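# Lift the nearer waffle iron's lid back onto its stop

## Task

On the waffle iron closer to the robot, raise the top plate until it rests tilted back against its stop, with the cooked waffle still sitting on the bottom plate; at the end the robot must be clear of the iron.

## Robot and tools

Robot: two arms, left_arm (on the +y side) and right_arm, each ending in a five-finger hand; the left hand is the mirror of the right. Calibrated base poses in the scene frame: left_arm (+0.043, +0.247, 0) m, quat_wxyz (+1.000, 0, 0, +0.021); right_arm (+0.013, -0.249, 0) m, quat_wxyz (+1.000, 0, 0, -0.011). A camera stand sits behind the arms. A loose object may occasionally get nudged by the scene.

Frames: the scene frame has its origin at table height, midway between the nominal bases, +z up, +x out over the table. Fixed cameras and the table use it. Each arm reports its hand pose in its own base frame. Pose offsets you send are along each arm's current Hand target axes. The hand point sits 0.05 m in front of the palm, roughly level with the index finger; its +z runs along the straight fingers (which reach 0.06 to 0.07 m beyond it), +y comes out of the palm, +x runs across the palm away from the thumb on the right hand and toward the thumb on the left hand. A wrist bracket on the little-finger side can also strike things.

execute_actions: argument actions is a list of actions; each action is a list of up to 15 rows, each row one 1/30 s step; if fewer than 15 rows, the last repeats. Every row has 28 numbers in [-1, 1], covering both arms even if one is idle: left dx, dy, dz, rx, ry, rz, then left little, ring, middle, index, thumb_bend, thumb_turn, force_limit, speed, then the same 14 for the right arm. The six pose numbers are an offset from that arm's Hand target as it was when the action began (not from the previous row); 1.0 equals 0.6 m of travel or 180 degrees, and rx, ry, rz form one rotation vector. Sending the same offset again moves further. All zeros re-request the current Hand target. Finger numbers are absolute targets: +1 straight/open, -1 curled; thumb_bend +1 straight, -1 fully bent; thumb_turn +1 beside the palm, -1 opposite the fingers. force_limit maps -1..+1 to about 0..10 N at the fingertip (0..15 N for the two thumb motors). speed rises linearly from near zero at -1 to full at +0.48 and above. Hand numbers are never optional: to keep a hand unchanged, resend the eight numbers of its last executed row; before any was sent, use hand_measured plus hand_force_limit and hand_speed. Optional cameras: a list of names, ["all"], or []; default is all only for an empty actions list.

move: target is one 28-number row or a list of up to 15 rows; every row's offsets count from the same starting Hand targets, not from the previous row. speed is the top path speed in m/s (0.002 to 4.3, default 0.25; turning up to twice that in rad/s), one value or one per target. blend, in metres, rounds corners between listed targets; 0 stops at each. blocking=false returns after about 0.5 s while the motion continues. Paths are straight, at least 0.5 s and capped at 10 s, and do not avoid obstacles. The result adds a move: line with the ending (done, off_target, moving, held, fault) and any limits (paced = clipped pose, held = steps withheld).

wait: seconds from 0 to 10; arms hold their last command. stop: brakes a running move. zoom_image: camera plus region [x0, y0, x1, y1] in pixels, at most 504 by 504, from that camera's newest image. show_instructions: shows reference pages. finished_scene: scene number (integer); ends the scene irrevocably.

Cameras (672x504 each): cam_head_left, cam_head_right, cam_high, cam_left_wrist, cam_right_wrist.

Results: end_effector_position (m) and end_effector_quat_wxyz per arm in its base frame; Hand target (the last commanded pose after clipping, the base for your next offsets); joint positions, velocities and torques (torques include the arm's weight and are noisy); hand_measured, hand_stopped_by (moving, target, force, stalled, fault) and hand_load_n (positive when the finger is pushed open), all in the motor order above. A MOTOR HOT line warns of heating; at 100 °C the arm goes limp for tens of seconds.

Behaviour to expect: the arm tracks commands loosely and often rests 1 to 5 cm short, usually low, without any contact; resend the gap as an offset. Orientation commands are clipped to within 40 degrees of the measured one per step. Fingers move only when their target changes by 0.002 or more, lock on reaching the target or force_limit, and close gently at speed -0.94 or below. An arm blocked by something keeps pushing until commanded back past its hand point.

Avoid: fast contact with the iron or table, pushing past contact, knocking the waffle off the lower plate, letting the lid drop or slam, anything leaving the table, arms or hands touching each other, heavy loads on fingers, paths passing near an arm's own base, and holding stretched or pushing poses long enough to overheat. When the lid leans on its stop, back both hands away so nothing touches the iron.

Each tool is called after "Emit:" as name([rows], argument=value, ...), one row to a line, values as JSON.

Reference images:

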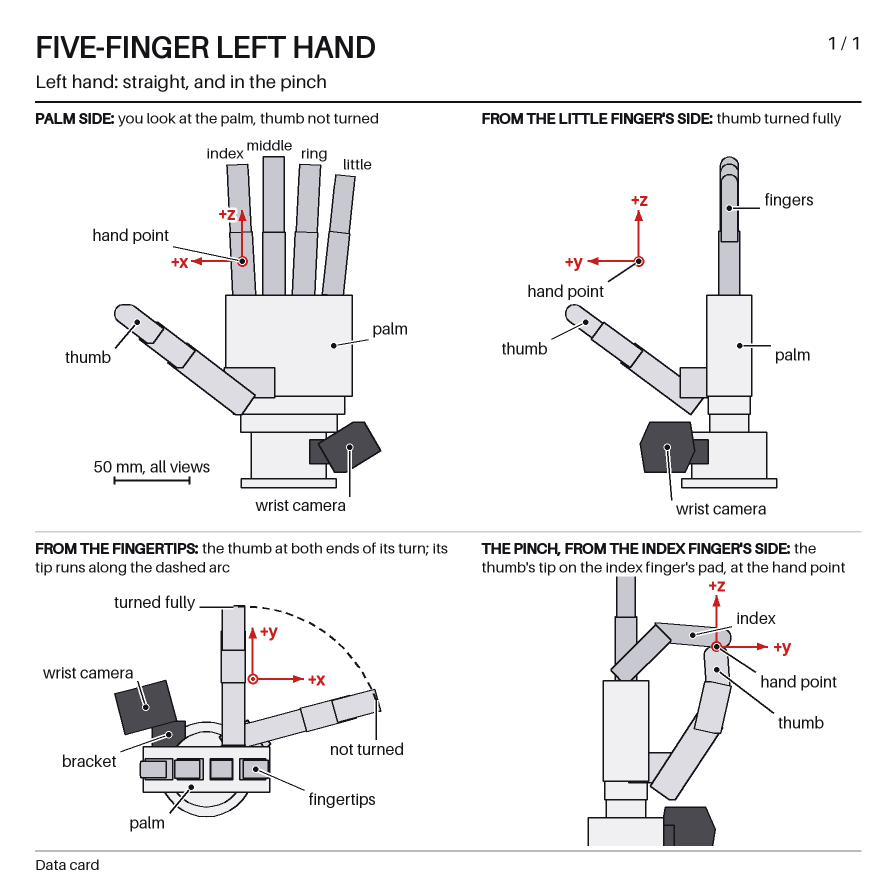

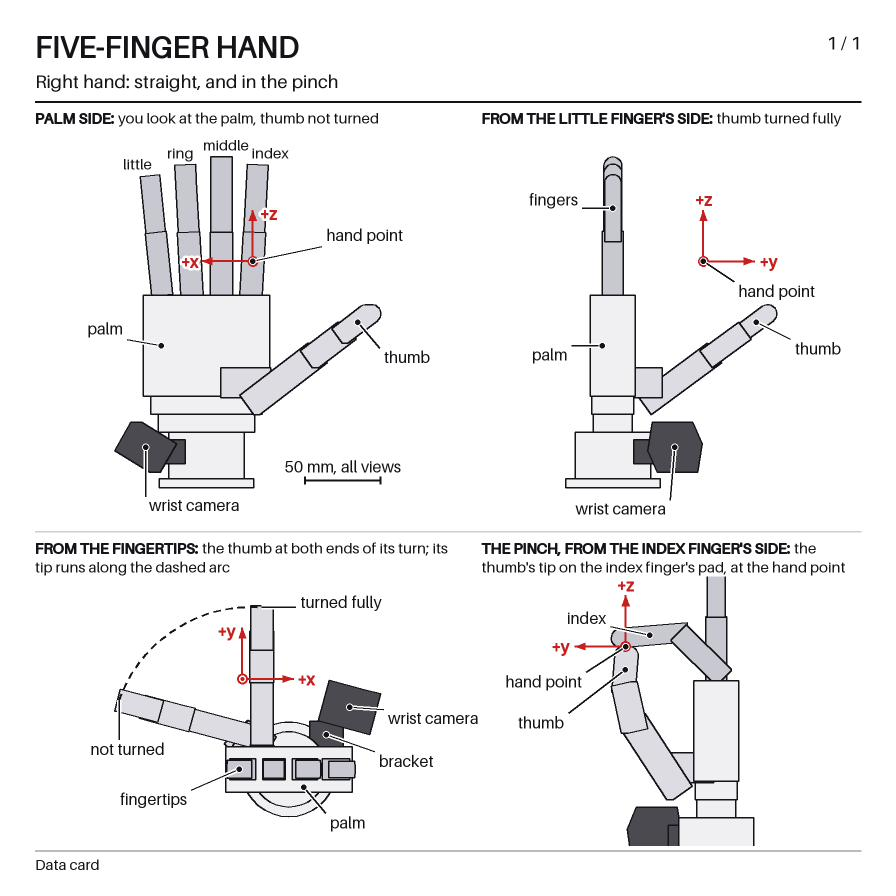

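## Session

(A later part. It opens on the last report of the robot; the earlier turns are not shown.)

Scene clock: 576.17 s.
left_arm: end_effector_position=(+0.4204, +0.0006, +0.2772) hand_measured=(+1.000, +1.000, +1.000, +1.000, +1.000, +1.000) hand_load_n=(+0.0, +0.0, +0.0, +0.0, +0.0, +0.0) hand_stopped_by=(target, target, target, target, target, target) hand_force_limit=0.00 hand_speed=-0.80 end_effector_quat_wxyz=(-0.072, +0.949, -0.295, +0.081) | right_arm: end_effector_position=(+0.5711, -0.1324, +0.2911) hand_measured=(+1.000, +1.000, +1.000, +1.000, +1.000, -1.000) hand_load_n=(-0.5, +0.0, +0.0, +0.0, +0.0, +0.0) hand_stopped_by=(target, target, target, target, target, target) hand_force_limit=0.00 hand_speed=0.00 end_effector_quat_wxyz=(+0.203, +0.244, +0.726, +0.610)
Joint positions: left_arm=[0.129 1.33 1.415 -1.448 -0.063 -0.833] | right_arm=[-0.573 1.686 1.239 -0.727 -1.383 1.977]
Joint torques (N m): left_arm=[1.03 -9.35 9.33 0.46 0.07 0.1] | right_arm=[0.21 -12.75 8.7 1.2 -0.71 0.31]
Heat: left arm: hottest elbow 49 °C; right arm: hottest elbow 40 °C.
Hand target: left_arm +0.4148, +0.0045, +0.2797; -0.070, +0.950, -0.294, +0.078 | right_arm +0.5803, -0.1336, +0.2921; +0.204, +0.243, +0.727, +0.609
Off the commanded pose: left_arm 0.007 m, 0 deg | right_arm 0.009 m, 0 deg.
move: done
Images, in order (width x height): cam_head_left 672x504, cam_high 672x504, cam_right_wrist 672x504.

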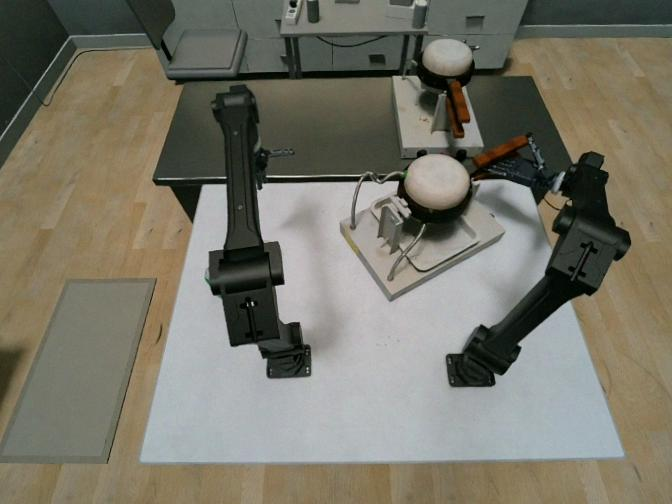

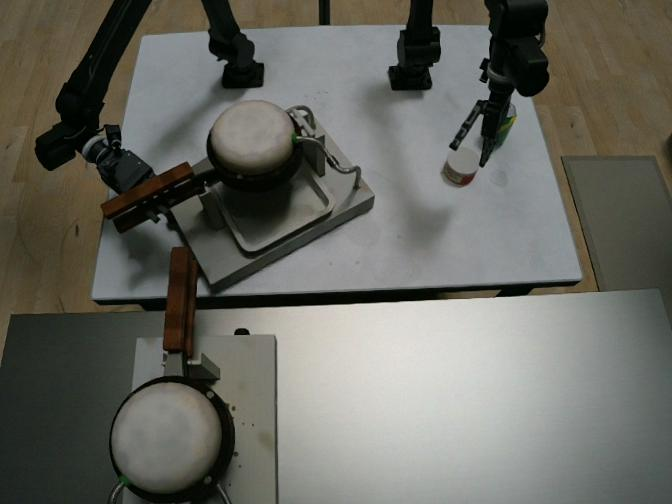

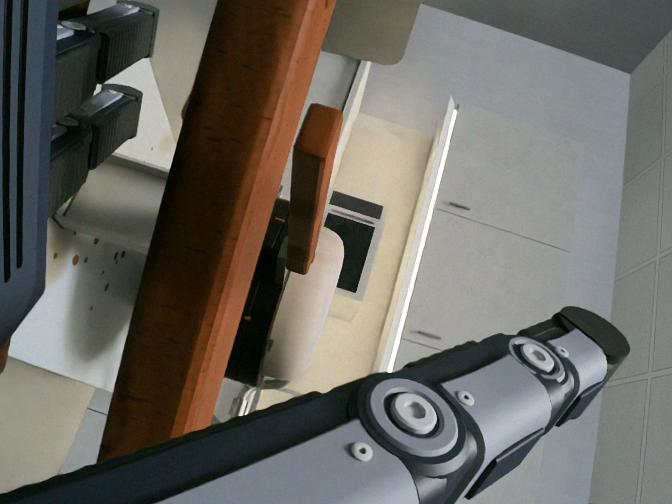

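Emit:
move([
  [0,0,0,0,0,0,1,1,1,1,1,1,0,-0.8,0.0037,0.0328,-0.0043,0.0061,-0.0027,-0.0153,1,1,1,1,1,-1,0,0],
], speed=0.05, cameras=["cam_right_wrist","cam_high","cam_head_left"])

Emit:
zoom_image(camera="cam_head_left", region=[460, 120, 580, 220])

Scene clock: 626.90 s.
left_arm: end_effector_position=(+0.4204, +0.0006, +0.2772) hand_measured=(+1.000, +1.000, +1.000, +1.000, +1.000, +1.000) hand_load_n=(+0.0, +0.0, +0.0, +0.0, +0.0, +0.0) hand_stopped_by=(target, target, target, target, target, target) hand_force_limit=0.00 hand_speed=-0.80 end_effector_quat_wxyz=(-0.072, +0.949, -0.295, +0.081) | right_arm: end_effector_position=(+0.5709, -0.1314, +0.2913) hand_measured=(+1.000, +1.000, +1.000, +1.000, +1.000, -1.000) hand_load_n=(+0.0, -0.5, +0.0, +0.0, +0.0, +0.0) hand_stopped_by=(target, target, target, target, target, target) hand_force_limit=0.00 hand_speed=0.00 end_effector_quat_wxyz=(+0.202, +0.249, +0.730, +0.603)
Joint positions: left_arm=[0.129 1.33 1.415 -1.448 -0.063 -0.833] | right_arm=[-0.572 1.678 1.239 -0.739 -1.363 1.977]
Joint torques (N m): left_arm=[0.79 -9.17 9.36 0.47 0.08 0.1] | right_arm=[0.15 -14.39 10.15 0.38 -0.61 0]
Heat: left arm: hottest elbow 49 °C; right arm: hottest elbow 46 °C.
Hand target: left_arm +0.4148, +0.0045, +0.2797; -0.070, +0.950, -0.294, +0.078 | right_arm +0.5791, -0.1316, +0.3119; +0.219, +0.230, +0.737, +0.596
Off the commanded pose: left_arm 0.007 m, 0 deg | right_arm 0.022 m, 3 deg.
move: off_target (right_arm)
Images, in order (width x height): cam_head_left 672x504, cam_high 672x504, cam_right_wrist 672x504.

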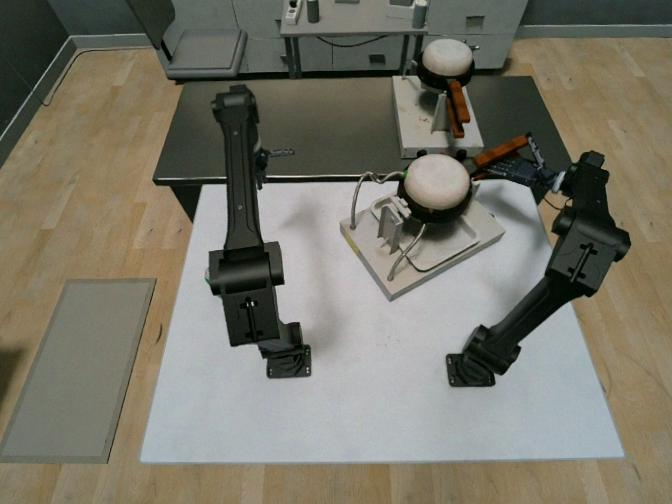

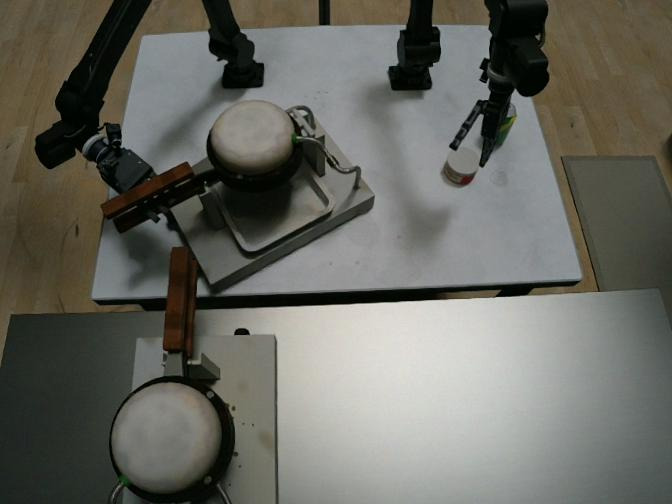

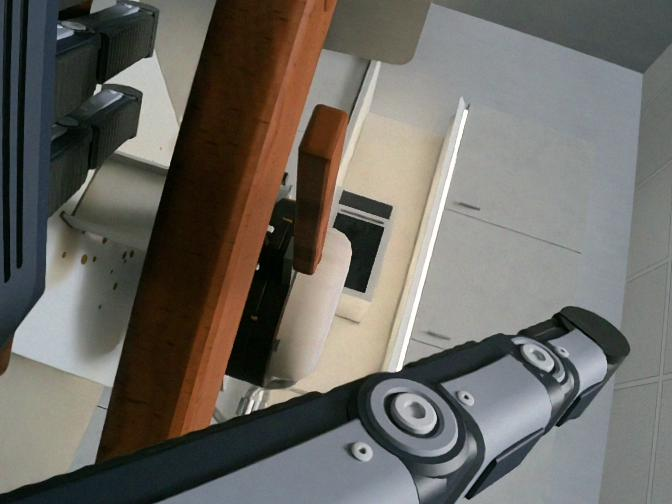

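Scaled by 4.200 from the camera's 672x504 image, which has a finer 960x720 frame.

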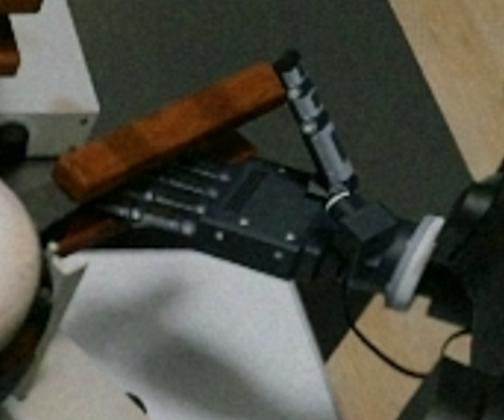

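Emit:
move([
  [0,0,0,0,0,0,1,1,1,1,1,1,0,-0.8,0.0072,0.0543,-0.0067,0.0101,-0.0045,-0.0255,1,1,1,1,1,-1,0,0],
], speed=0.05, cameras=["cam_right_wrist","cam_high","cam_head_left"])

Emit:
zoom_image(camera="cam_head_left", region=[460, 120, 580, 220])

Emit:
zoom_image(camera="cam_high", region=[80, 130, 220, 240])

Scene clock: 649.47 s.
left_arm: end_effector_position=(+0.4204, +0.0006, +0.2772) hand_measured=(+1.000, +1.000, +1.000, +1.000, +1.000, +1.000) hand_load_n=(+0.0, +0.0, +0.0, +0.0, +0.0, +0.0) hand_stopped_by=(target, target, target, target, target, target) hand_force_limit=0.00 hand_speed=-0.80 end_effector_quat_wxyz=(-0.072, +0.949, -0.295, +0.081) | right_arm: end_effector_position=(+0.5682, -0.1271, +0.3128) hand_measured=(+1.000, +1.000, +1.000, +1.000, +1.000, -1.000) hand_load_n=(+0.0, +0.0, +0.0, +0.0, +0.0, +0.0) hand_stopped_by=(target, target, target, target, target, target) hand_force_limit=0.00 hand_speed=0.00 end_effector_quat_wxyz=(+0.219, +0.238, +0.747, +0.581)
Joint positions: left_arm=[0.129 1.33 1.415 -1.448 -0.063 -0.833] | right_arm=[-0.569 1.637 1.266 -0.799 -1.32 1.93]
Joint torques (N m): left_arm=[1.14 -9.35 9.36 0.43 0.09 0.1] | right_arm=[0.21 -14.92 11.1 0.47 -0.94 -0.07]
Heat: left arm: hottest elbow 50 °C; right arm: hottest elbow 49 °C.
Hand target: left_arm +0.4148, +0.0045, +0.2797; -0.070, +0.950, -0.294, +0.078 | right_arm +0.5757, -0.1262, +0.3445; +0.245, +0.208, +0.754, +0.573
Off the commanded pose: left_arm 0.007 m, 0 deg | right_arm 0.033 m, 5 deg.
move: off_target (right_arm)
Images, in order (width x height): cam_head_left 672x504, cam_high 672x504, cam_right_wrist 672x504.

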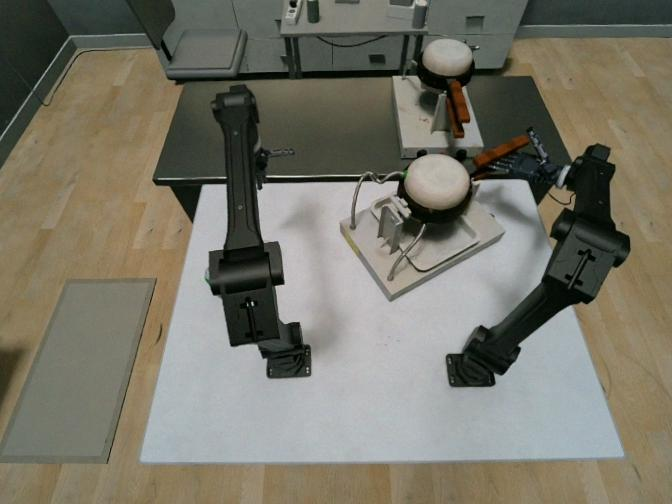

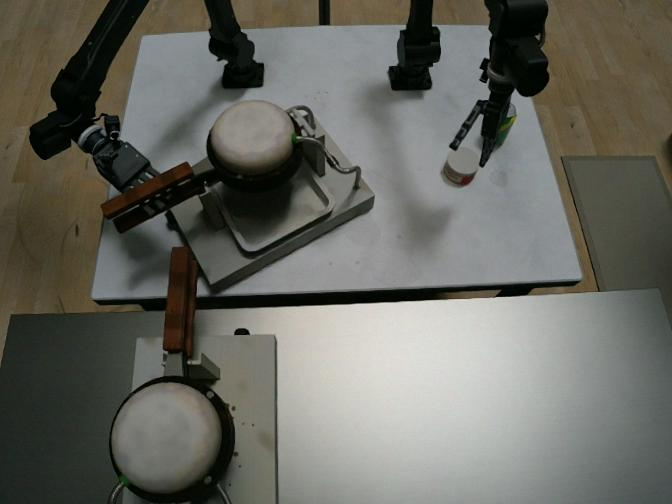

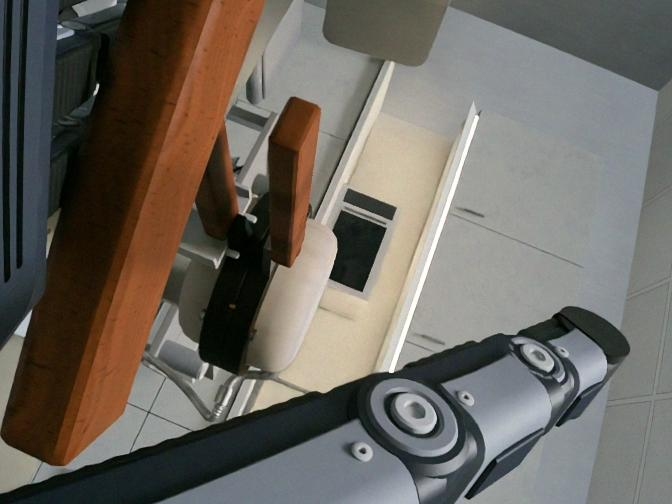

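Scaled by 4.200 from the camera's 672x504 image, which has a finer 960x720 frame.

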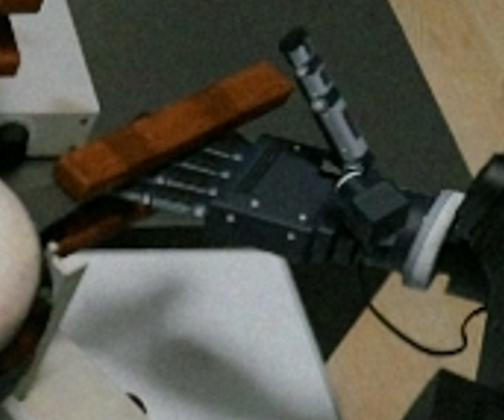

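Scaled by 3.600 from the camera's 672x504 image, which has a finer 960x720 frame.

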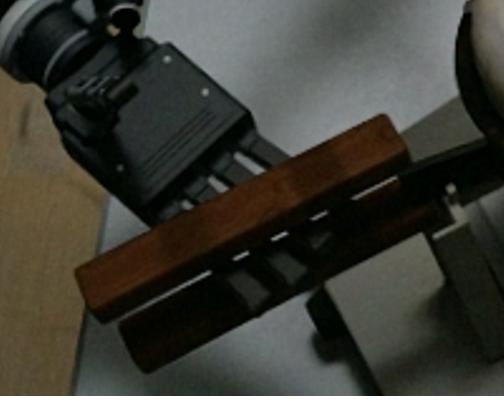

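Emit:
move([
  [0,0,0,0,0,0,1,1,1,1,1,1,0,-0.8,0.0072,0.0543,0.010,0.0101,-0.0045,-0.0255,1,1,1,1,1,-1,0,0],
], speed=0.05, cameras=["cam_right_wrist","cam_high","cam_head_left"])

Emit:
zoom_image(camera="cam_head_left", region=[460, 120, 580, 220])

Emit:
zoom_image(camera="cam_high", region=[80, 130, 220, 240])

Scene clock: 665.90 s.
left_arm: end_effector_position=(+0.4204, +0.0006, +0.2772) hand_measured=(+1.000, +1.000, +1.000, +1.000, +1.000, +1.000) hand_load_n=(+0.0, +0.0, +0.0, +0.0, +0.0, +0.0) hand_stopped_by=(target, target, target, target, target, target) hand_force_limit=0.00 hand_speed=-0.80 end_effector_quat_wxyz=(-0.072, +0.949, -0.295, +0.081) | right_arm: end_effector_position=(+0.5694, -0.1235, +0.3136) hand_measured=(+1.000, +1.000, +1.000, +1.000, +1.000, -1.000) hand_load_n=(+0.0, +0.0, +0.0, +0.5, +0.0, +0.0) hand_stopped_by=(target, target, target, target, target, target) hand_force_limit=0.00 hand_speed=0.00 end_effector_quat_wxyz=(+0.227, +0.241, +0.764, +0.554)
Joint positions: left_arm=[0.129 1.33 1.415 -1.448 -0.063 -0.833] | right_arm=[-0.561 1.613 1.266 -0.799 -1.256 1.93]
Joint torques (N m): left_arm=[0.97 -9.17 9.39 0.47 0.08 0.1] | right_arm=[1.38 -17.03 12.29 0.92 -1.78 -0.04]
Heat: left arm: hottest elbow 50 °C; right arm: hottest elbow 48 °C.
Hand target: left_arm +0.4148, +0.0045, +0.2797; -0.070, +0.950, -0.294, +0.078 | right_arm +0.5770, -0.1107, +0.3740; +0.269, +0.185, +0.769, +0.550
Off the commanded pose: left_arm 0.007 m, 0 deg | right_arm 0.062 m, 8 deg.
move: off_target (right_arm)
Images, in order (width x height): cam_head_left 672x504, cam_high 672x504, cam_right_wrist 672x504.

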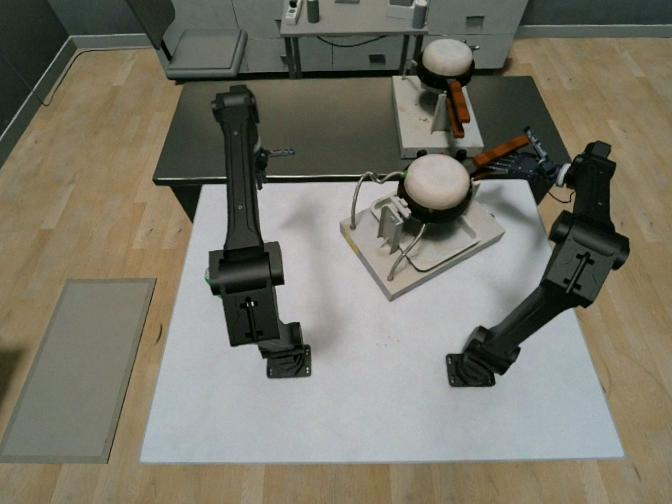

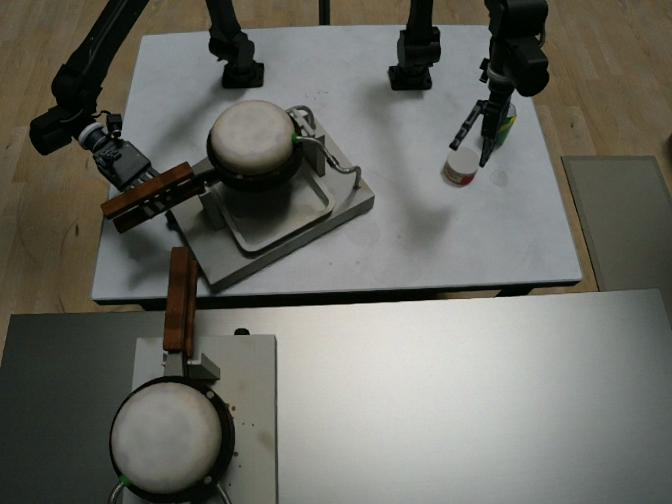

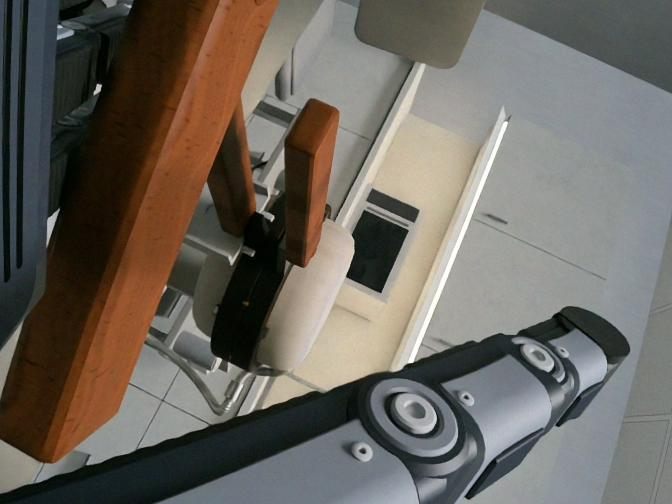

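Scaled by 4.200 from the camera's 672x504 image, which has a finer 960x720 frame.

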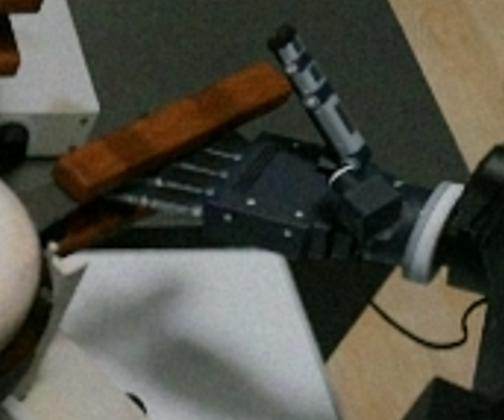

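Scaled by 3.600 from the camera's 672x504 image, which has a finer 960x720 frame.

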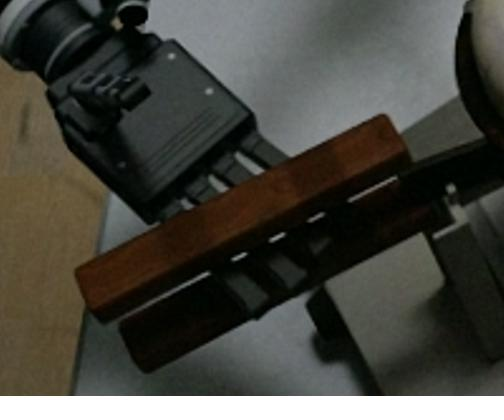

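Emit:
move([
  [0,0,0,0,0,0,1,1,1,1,1,1,0,-0.8,0,0.049,-0.009,0,0,0,1,1,1,1,1,-1,0,0],
], speed=0.05, cameras=["cam_right_wrist","cam_high","cam_head_left"])

Scene clock: 684.53 s.
left_arm: end_effector_position=(+0.4204, +0.0006, +0.2772) hand_measured=(+1.000, +1.000, +1.000, +1.000, +1.000, +1.000) hand_load_n=(+0.0, +0.0, +0.0, +0.0, +0.0, +0.0) hand_stopped_by=(target, target, target, target, target, target) hand_force_limit=0.00 hand_speed=-0.80 end_effector_quat_wxyz=(-0.072, +0.949, -0.295, +0.081) | right_arm: end_effector_position=(+0.5637, -0.1174, +0.3354) hand_measured=(+1.000, +1.000, +1.000, +1.000, +1.000, -1.000) hand_load_n=(+0.0, +0.0, +0.0, +0.5, +0.0, +0.0) hand_stopped_by=(target, target, target, target, target, target) hand_force_limit=0.00 hand_speed=0.00 end_effector_quat_wxyz=(+0.225, +0.241, +0.765, +0.553)
Joint positions: left_arm=[0.129 1.33 1.415 -1.448 -0.063 -0.833] | right_arm=[-0.557 1.575 1.283 -0.855 -1.251 1.932]
Joint torques (N m): left_arm=[1.03 -9.17 9.37 0.43 0.08 0.09] | right_arm=[1.44 -16.38 13.46 0.84 -1.89 0.07]
Heat: left arm: hottest elbow 50 °C; right arm: hottest elbow 50 °C.
Hand target: left_arm +0.4148, +0.0045, +0.2797; -0.070, +0.950, -0.294, +0.078 | right_arm +0.5733, -0.1051, +0.4031; +0.269, +0.185, +0.769, +0.550
Off the commanded pose: left_arm 0.007 m, 0 deg | right_arm 0.070 m, 8 deg.
move: off_target (right_arm)
Images, in order (width x height): cam_head_left 672x504, cam_high 672x504, cam_right_wrist 672x504.

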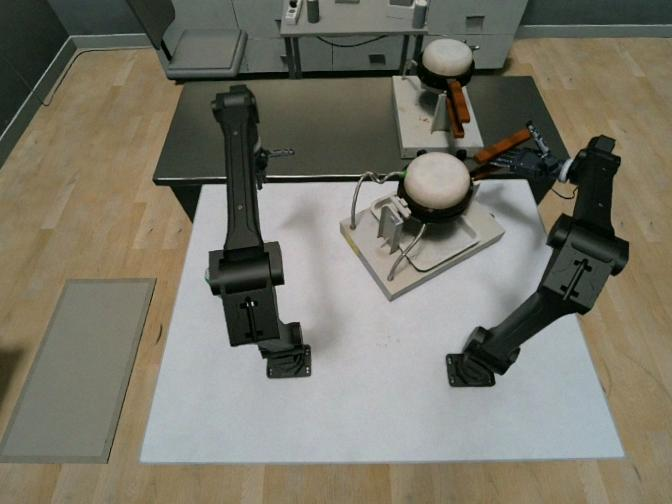

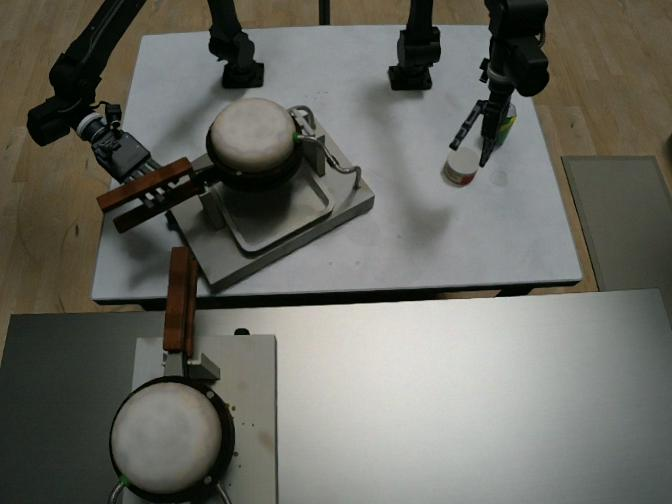

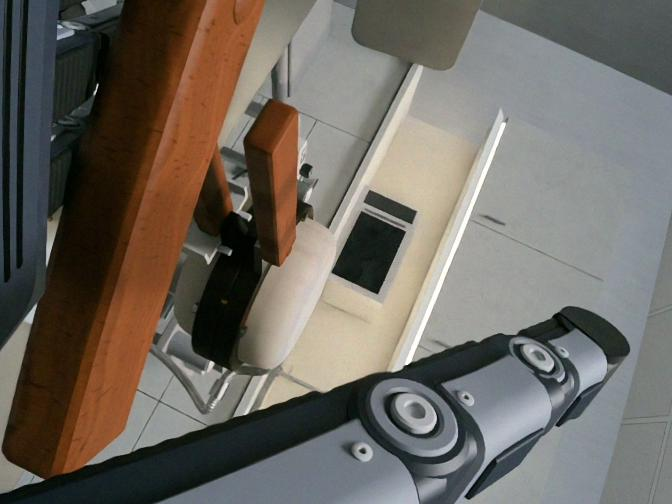

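Emit:
zoom_image(camera="cam_high", region=[70, 110, 230, 240])

Emit:
zoom_image(camera="cam_head_left", region=[460, 110, 580, 210])

Scaled by 3.150 from the camera's 672x504 image, which has a finer 960x720 frame.

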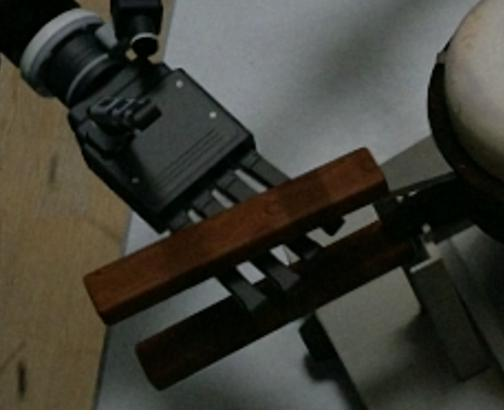

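Scaled by 4.200 from the camera's 672x504 image, which has a finer 960x720 frame.

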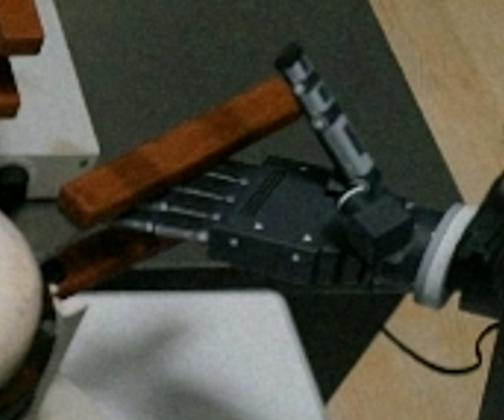

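Emit:
move([
  [0,0,0,0,0,0,1,1,1,1,1,1,0,-0.8,0.0188,0.108,0.0383,0.0203,-0.009,-0.051,1,1,1,1,1,-1,0,0],
], speed=0.08, cameras=["cam_right_wrist","cam_high","cam_head_left"])

Emit:
zoom_image(camera="cam_high", region=[70, 110, 230, 240])

Emit:
zoom_image(camera="cam_head_left", region=[460, 110, 580, 210])

Scene clock: 707.17 s.
left_arm: end_effector_position=(+0.4204, +0.0006, +0.2772) hand_measured=(+1.000, +1.000, +1.000, +1.000, +1.000, +1.000) hand_load_n=(+0.0, +0.0, +0.0, +0.0, +0.0, +0.0) hand_stopped_by=(target, target, target, target, target, target) hand_force_limit=0.00 hand_speed=-0.80 end_effector_quat_wxyz=(-0.072, +0.949, -0.295, +0.081) | right_arm: end_effector_position=(+0.5649, -0.0806, +0.3816) hand_measured=(+1.000, +1.000, +1.000, +1.000, +1.000, -1.000) hand_load_n=(+0.0, +0.0, +0.0, +0.0, +0.0, +0.0) hand_stopped_by=(target, target, target, target, target, target) hand_force_limit=0.00 hand_speed=0.00 end_effector_quat_wxyz=(+0.263, +0.207, +0.795, +0.505)
Joint positions: left_arm=[0.129 1.33 1.415 -1.448 -0.063 -0.833] | right_arm=[-0.489 1.476 1.309 -0.827 -1.139 1.966]
Joint torques (N m): left_arm=[0.91 -9.23 9.37 0.44 0.08 0.09] | right_arm=[2.32 -14.51 14.97 2.28 -1.52 0.09]
Heat: left arm: hottest elbow 50 °C; right arm: hottest elbow 56 °C.
Hand target: left_arm +0.4148, +0.0045, +0.2797; -0.070, +0.950, -0.294, +0.078 | right_arm +0.5780, -0.0602, +0.4561; +0.317, +0.140, +0.794, +0.499
Off the commanded pose: left_arm 0.007 m, 0 deg | right_arm 0.078 m, 10 deg.
move: off_target (right_arm)
Images, in order (width x height): cam_head_left 672x504, cam_high 672x504, cam_right_wrist 672x504.

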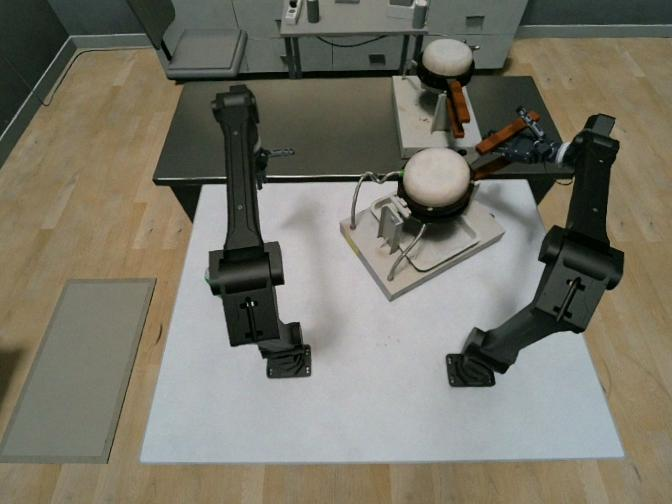

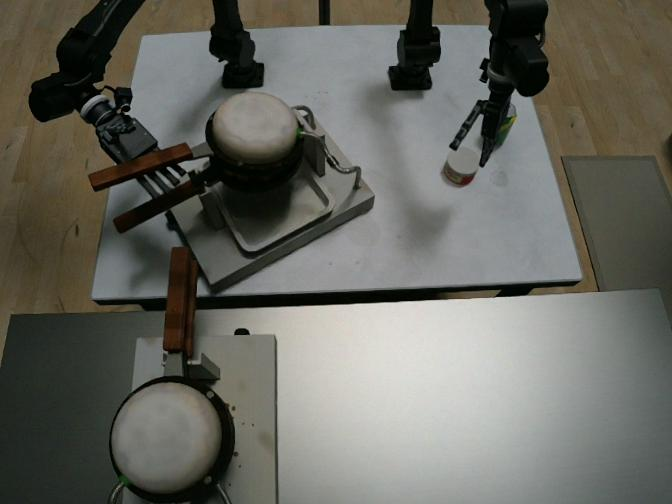

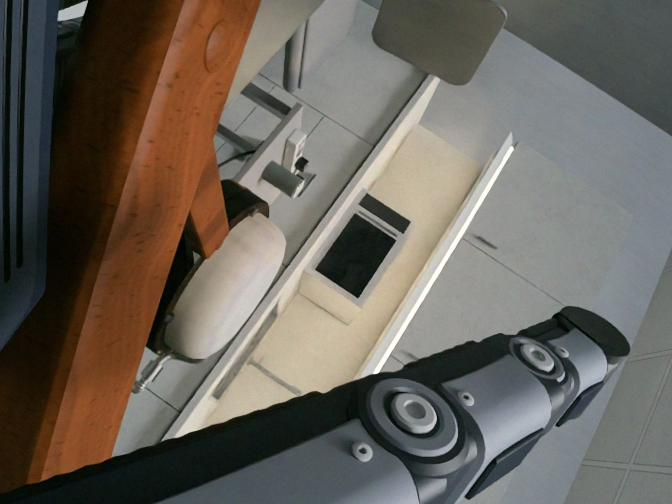

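Scaled by 3.150 from the camera's 672x504 image, which has a finer 960x720 frame.

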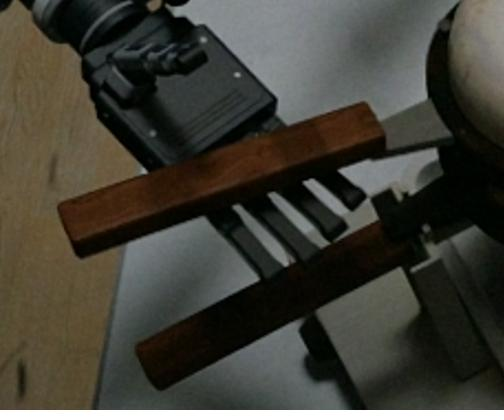

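Scaled by 4.200 from the camera's 672x504 image, which has a finer 960x720 frame.

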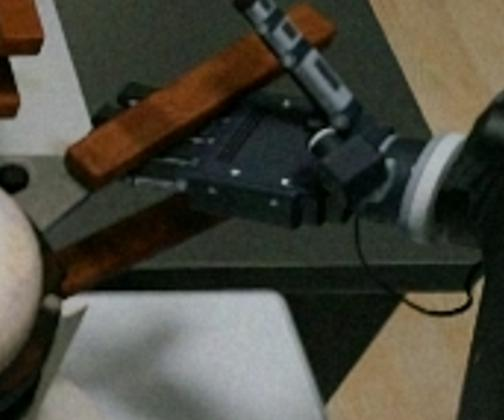

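Emit:
move([
  [0,0,0,0,0,0,1,1,1,1,1,1,0,-0.8,0,0,0,0,0,0,1,1,1,1,-1,-1,-0.6,-0.85],
], cameras=["cam_right_wrist","cam_high","cam_head_left"])

Emit:
zoom_image(camera="cam_head_left", region=[460, 110, 580, 210])

Scene clock: 724.50 s.
left_arm: end_effector_position=(+0.4204, +0.0006, +0.2772) hand_measured=(+1.000, +1.000, +1.000, +1.000, +1.000, +1.000) hand_load_n=(+0.0, +0.0, +0.0, +0.0, +0.0, +0.5) hand_stopped_by=(target, target, target, target, target, target) hand_force_limit=0.00 hand_speed=-0.80 end_effector_quat_wxyz=(-0.072, +0.949, -0.295, +0.081) | right_arm: end_effector_position=(+0.5649, -0.0806, +0.3816) hand_measured=(+1.000, +1.000, +1.000, +1.000, -0.054, -1.000) hand_load_n=(+0.0, +0.0, +0.0, +0.0, +0.0, +0.0) hand_stopped_by=(target, target, target, target, moving, target) hand_force_limit=-0.60 hand_speed=-0.85 end_effector_quat_wxyz=(+0.263, +0.207, +0.795, +0.505)
Joint positions: left_arm=[0.129 1.33 1.415 -1.448 -0.063 -0.833] | right_arm=[-0.489 1.476 1.309 -0.827 -1.139 1.966]
Joint torques (N m): left_arm=[0.97 -9.11 9.33 0.46 0.08 0.11] | right_arm=[2.32 -14.62 14.99 2.3 -1.51 0.09]
Heat: left arm: hottest elbow 50 °C; right arm: hottest elbow 57 °C.
Hand target: left_arm +0.4148, +0.0045, +0.2797; -0.070, +0.950, -0.294, +0.078 | right_arm +0.5780, -0.0602, +0.4561; +0.317, +0.140, +0.794, +0.499
Off the commanded pose: left_arm 0.007 m, 0 deg | right_arm 0.078 m, 10 deg.
move: moving (right_arm; no rest 5 s after the path's end)
Images, in order (width x height): cam_head_left 672x504, cam_high 672x504, cam_right_wrist 672x504.

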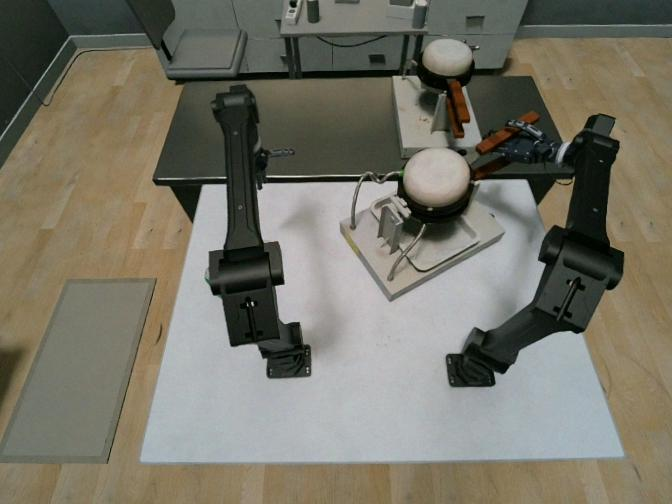

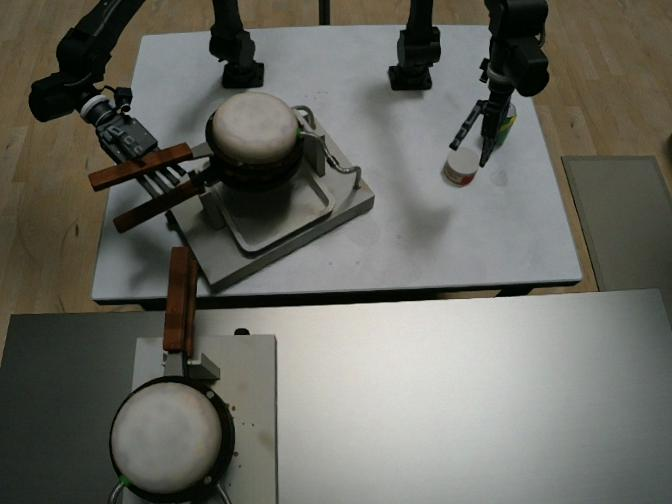

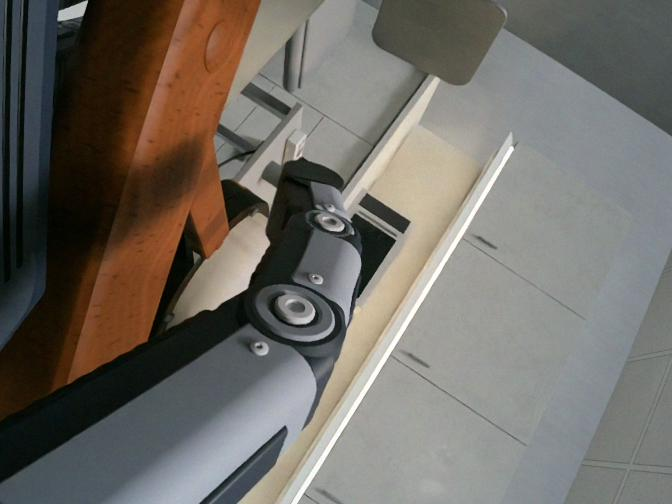

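Scaled by 4.200 from the camera's 672x504 image, which has a finer 960x720 frame.

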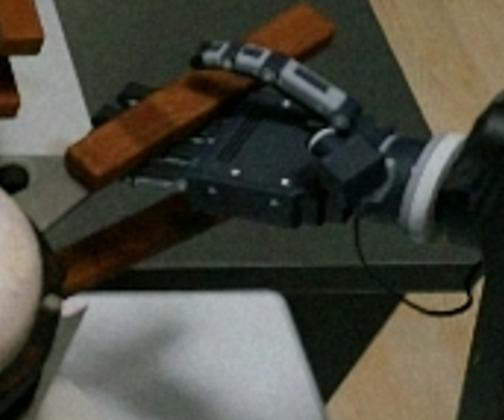

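Emit:
move([
  [0,0,0,0,0,0,1,1,1,1,1,1,0,-0.8,0.0548,0.212,-0.0155,0.0406,-0.018,-0.1019,1,1,1,1,-1,-1,-0.6,-0.85],
], cameras=["cam_right_wrist","cam_high","cam_head_left"], speed=0.1)

Emit:
zoom_image(camera="cam_head_left", region=[440, 70, 580, 190])

Emit:
zoom_image(camera="cam_high", region=[60, 70, 240, 220])

Scene clock: 745.47 s.
left_arm: end_effector_position=(+0.4204, +0.0006, +0.2772) hand_measured=(+1.000, +1.000, +1.000, +1.000, +1.000, +1.000) hand_load_n=(+0.0, +0.0, +0.0, +0.0, +0.0, +0.0) hand_stopped_by=(target, target, target, target, target, target) hand_force_limit=0.00 hand_speed=-0.80 end_effector_quat_wxyz=(-0.072, +0.949, -0.295, +0.081) | right_arm: end_effector_position=(+0.5295, -0.0211, +0.4892) hand_measured=(+1.000, +1.000, +1.000, +1.000, -0.440, -1.000) hand_load_n=(+0.0, +0.0, +0.0, +0.0, +3.5, +0.0) hand_stopped_by=(target, target, target, target, force, target) hand_force_limit=-0.60 hand_speed=-0.85 end_effector_quat_wxyz=(+0.352, +0.123, +0.840, +0.395)
Joint positions: left_arm=[0.129 1.33 1.415 -1.448 -0.063 -0.833] | right_arm=[-0.395 1.287 1.433 -0.964 -0.922 1.855]
Joint torques (N m): left_arm=[0.97 -9.23 9.33 0.49 0.08 0.1] | right_arm=[3.14 -10.11 15.76 2.59 -1.32 -0.21]
Heat: left arm: hottest elbow 50 °C; right arm: hottest elbow 60 °C.
Hand target: left_arm +0.4148, +0.0045, +0.2797; -0.070, +0.950, -0.294, +0.078 | right_arm +0.5349, +0.0099, +0.5591; +0.405, +0.045, +0.827, +0.387
Off the commanded pose: left_arm 0.007 m, 0 deg | right_arm 0.077 m, 11 deg.
move: off_target (right_arm)
Images, in order (width x height): cam_head_left 672x504, cam_high 672x504, cam_right_wrist 672x504.

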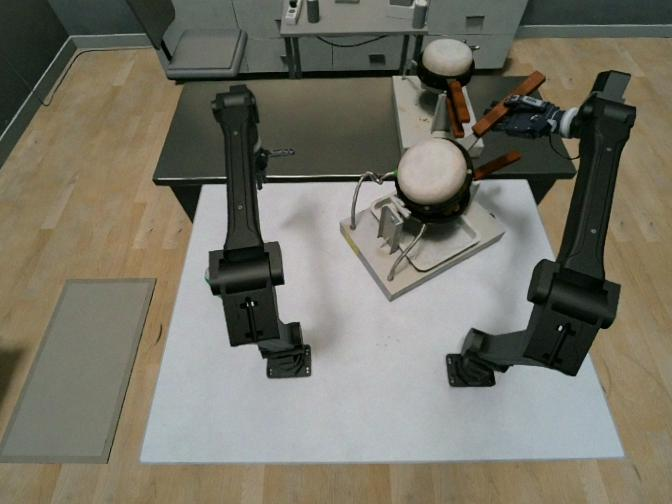

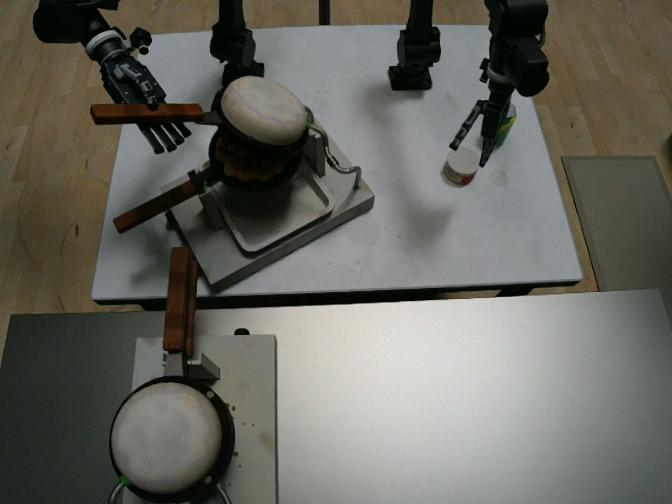

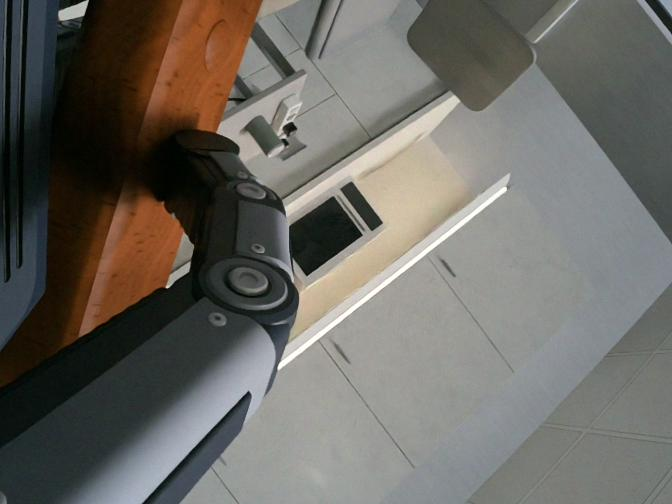

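Scaled by 3.600 from the camera's 672x504 image, which has a finer 960x720 frame.

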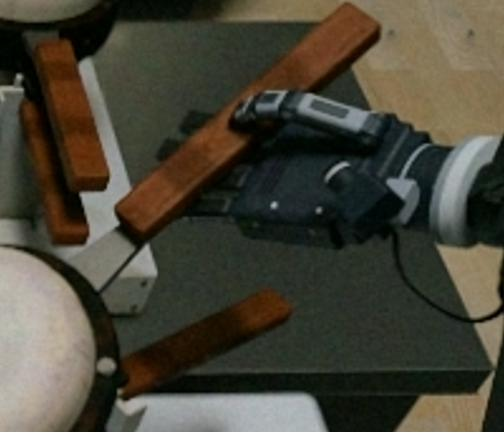

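Scaled by 2.800 from the camera's 672x504 image, which has a finer 960x720 frame.

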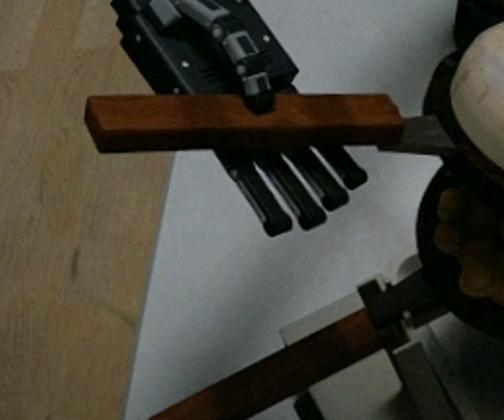

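Emit:
move([
  [0,0,0,0,0,0,1,1,1,1,1,1,0,-0.8,0.0548,0.212,-0.0155,0.0406,-0.018,-0.1019,1,1,1,1,-1,-1,-0.6,-0.85],
], cameras=["cam_right_wrist","cam_high","cam_head_left"], speed=0.12)

Scene clock: 757.03 s.
left_arm: end_effector_position=(+0.4204, +0.0006, +0.2772) hand_measured=(+1.000, +1.000, +1.000, +1.000, +1.000, +1.000) hand_load_n=(+0.0, +0.0, +0.0, +0.0, +0.0, +0.0) hand_stopped_by=(target, target, target, target, target, target) hand_force_limit=0.00 hand_speed=-0.80 end_effector_quat_wxyz=(-0.072, +0.949, -0.295, +0.081) | right_arm: end_effector_position=(+0.4665, +0.0800, +0.5752) hand_measured=(+1.000, +1.000, +1.000, +1.000, -0.440, -1.000) hand_load_n=(+0.0, +0.0, +0.0, +0.0, +2.0, +0.0) hand_stopped_by=(target, target, target, target, force, target) hand_force_limit=-0.60 hand_speed=-0.85 end_effector_quat_wxyz=(+0.438, +0.004, +0.860, +0.261)
Joint positions: left_arm=[0.129 1.33 1.415 -1.448 -0.063 -0.833] | right_arm=[-0.161 1.104 1.541 -1.056 -0.595 1.732]
Joint torques (N m): left_arm=[0.97 -9.35 9.37 0.46 0.08 0.1] | right_arm=[3.08 -3.66 14.83 3.85 -0.95 -0.11]
Heat: left arm: hottest elbow 50 °C; right arm: hottest elbow 62 °C.
Hand target: left_arm +0.4148, +0.0045, +0.2797; -0.070, +0.950, -0.294, +0.078 | right_arm +0.4760, +0.1056, +0.6275; +0.481, -0.051, +0.835, +0.262
Off the commanded pose: left_arm 0.007 m, 0 deg | right_arm 0.059 m, 8 deg.
move: off_target (right_arm)
Images, in order (width x height): cam_head_left 672x504, cam_high 672x504, cam_right_wrist 672x504.

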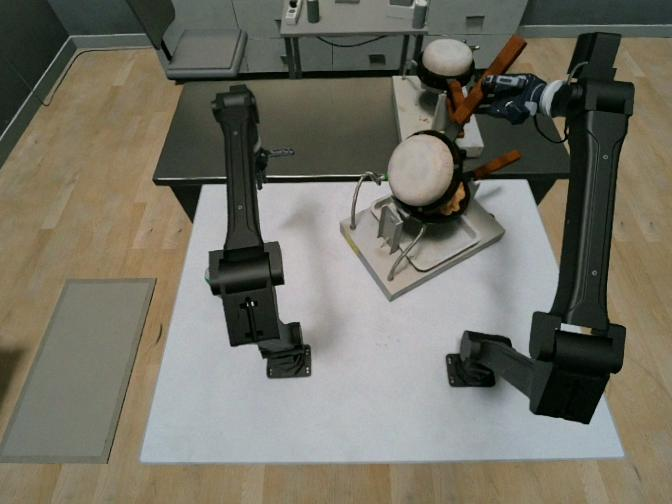

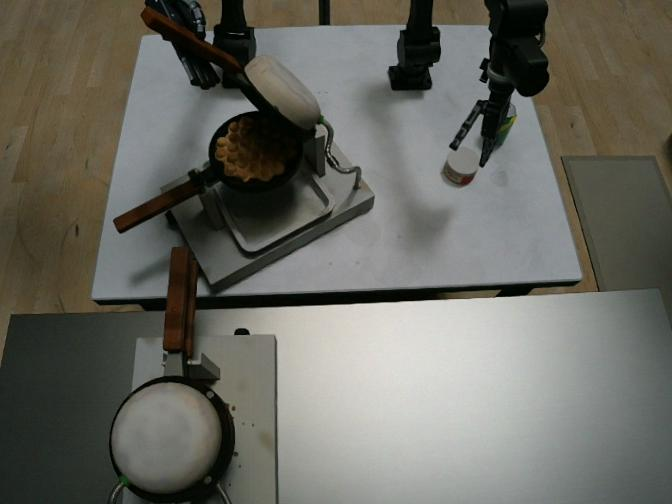

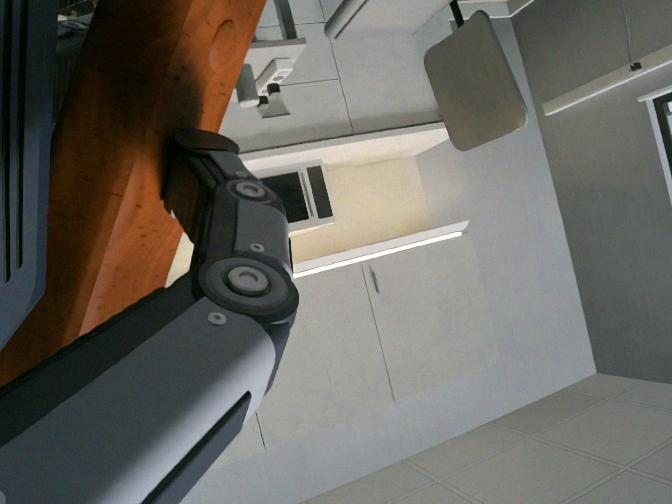

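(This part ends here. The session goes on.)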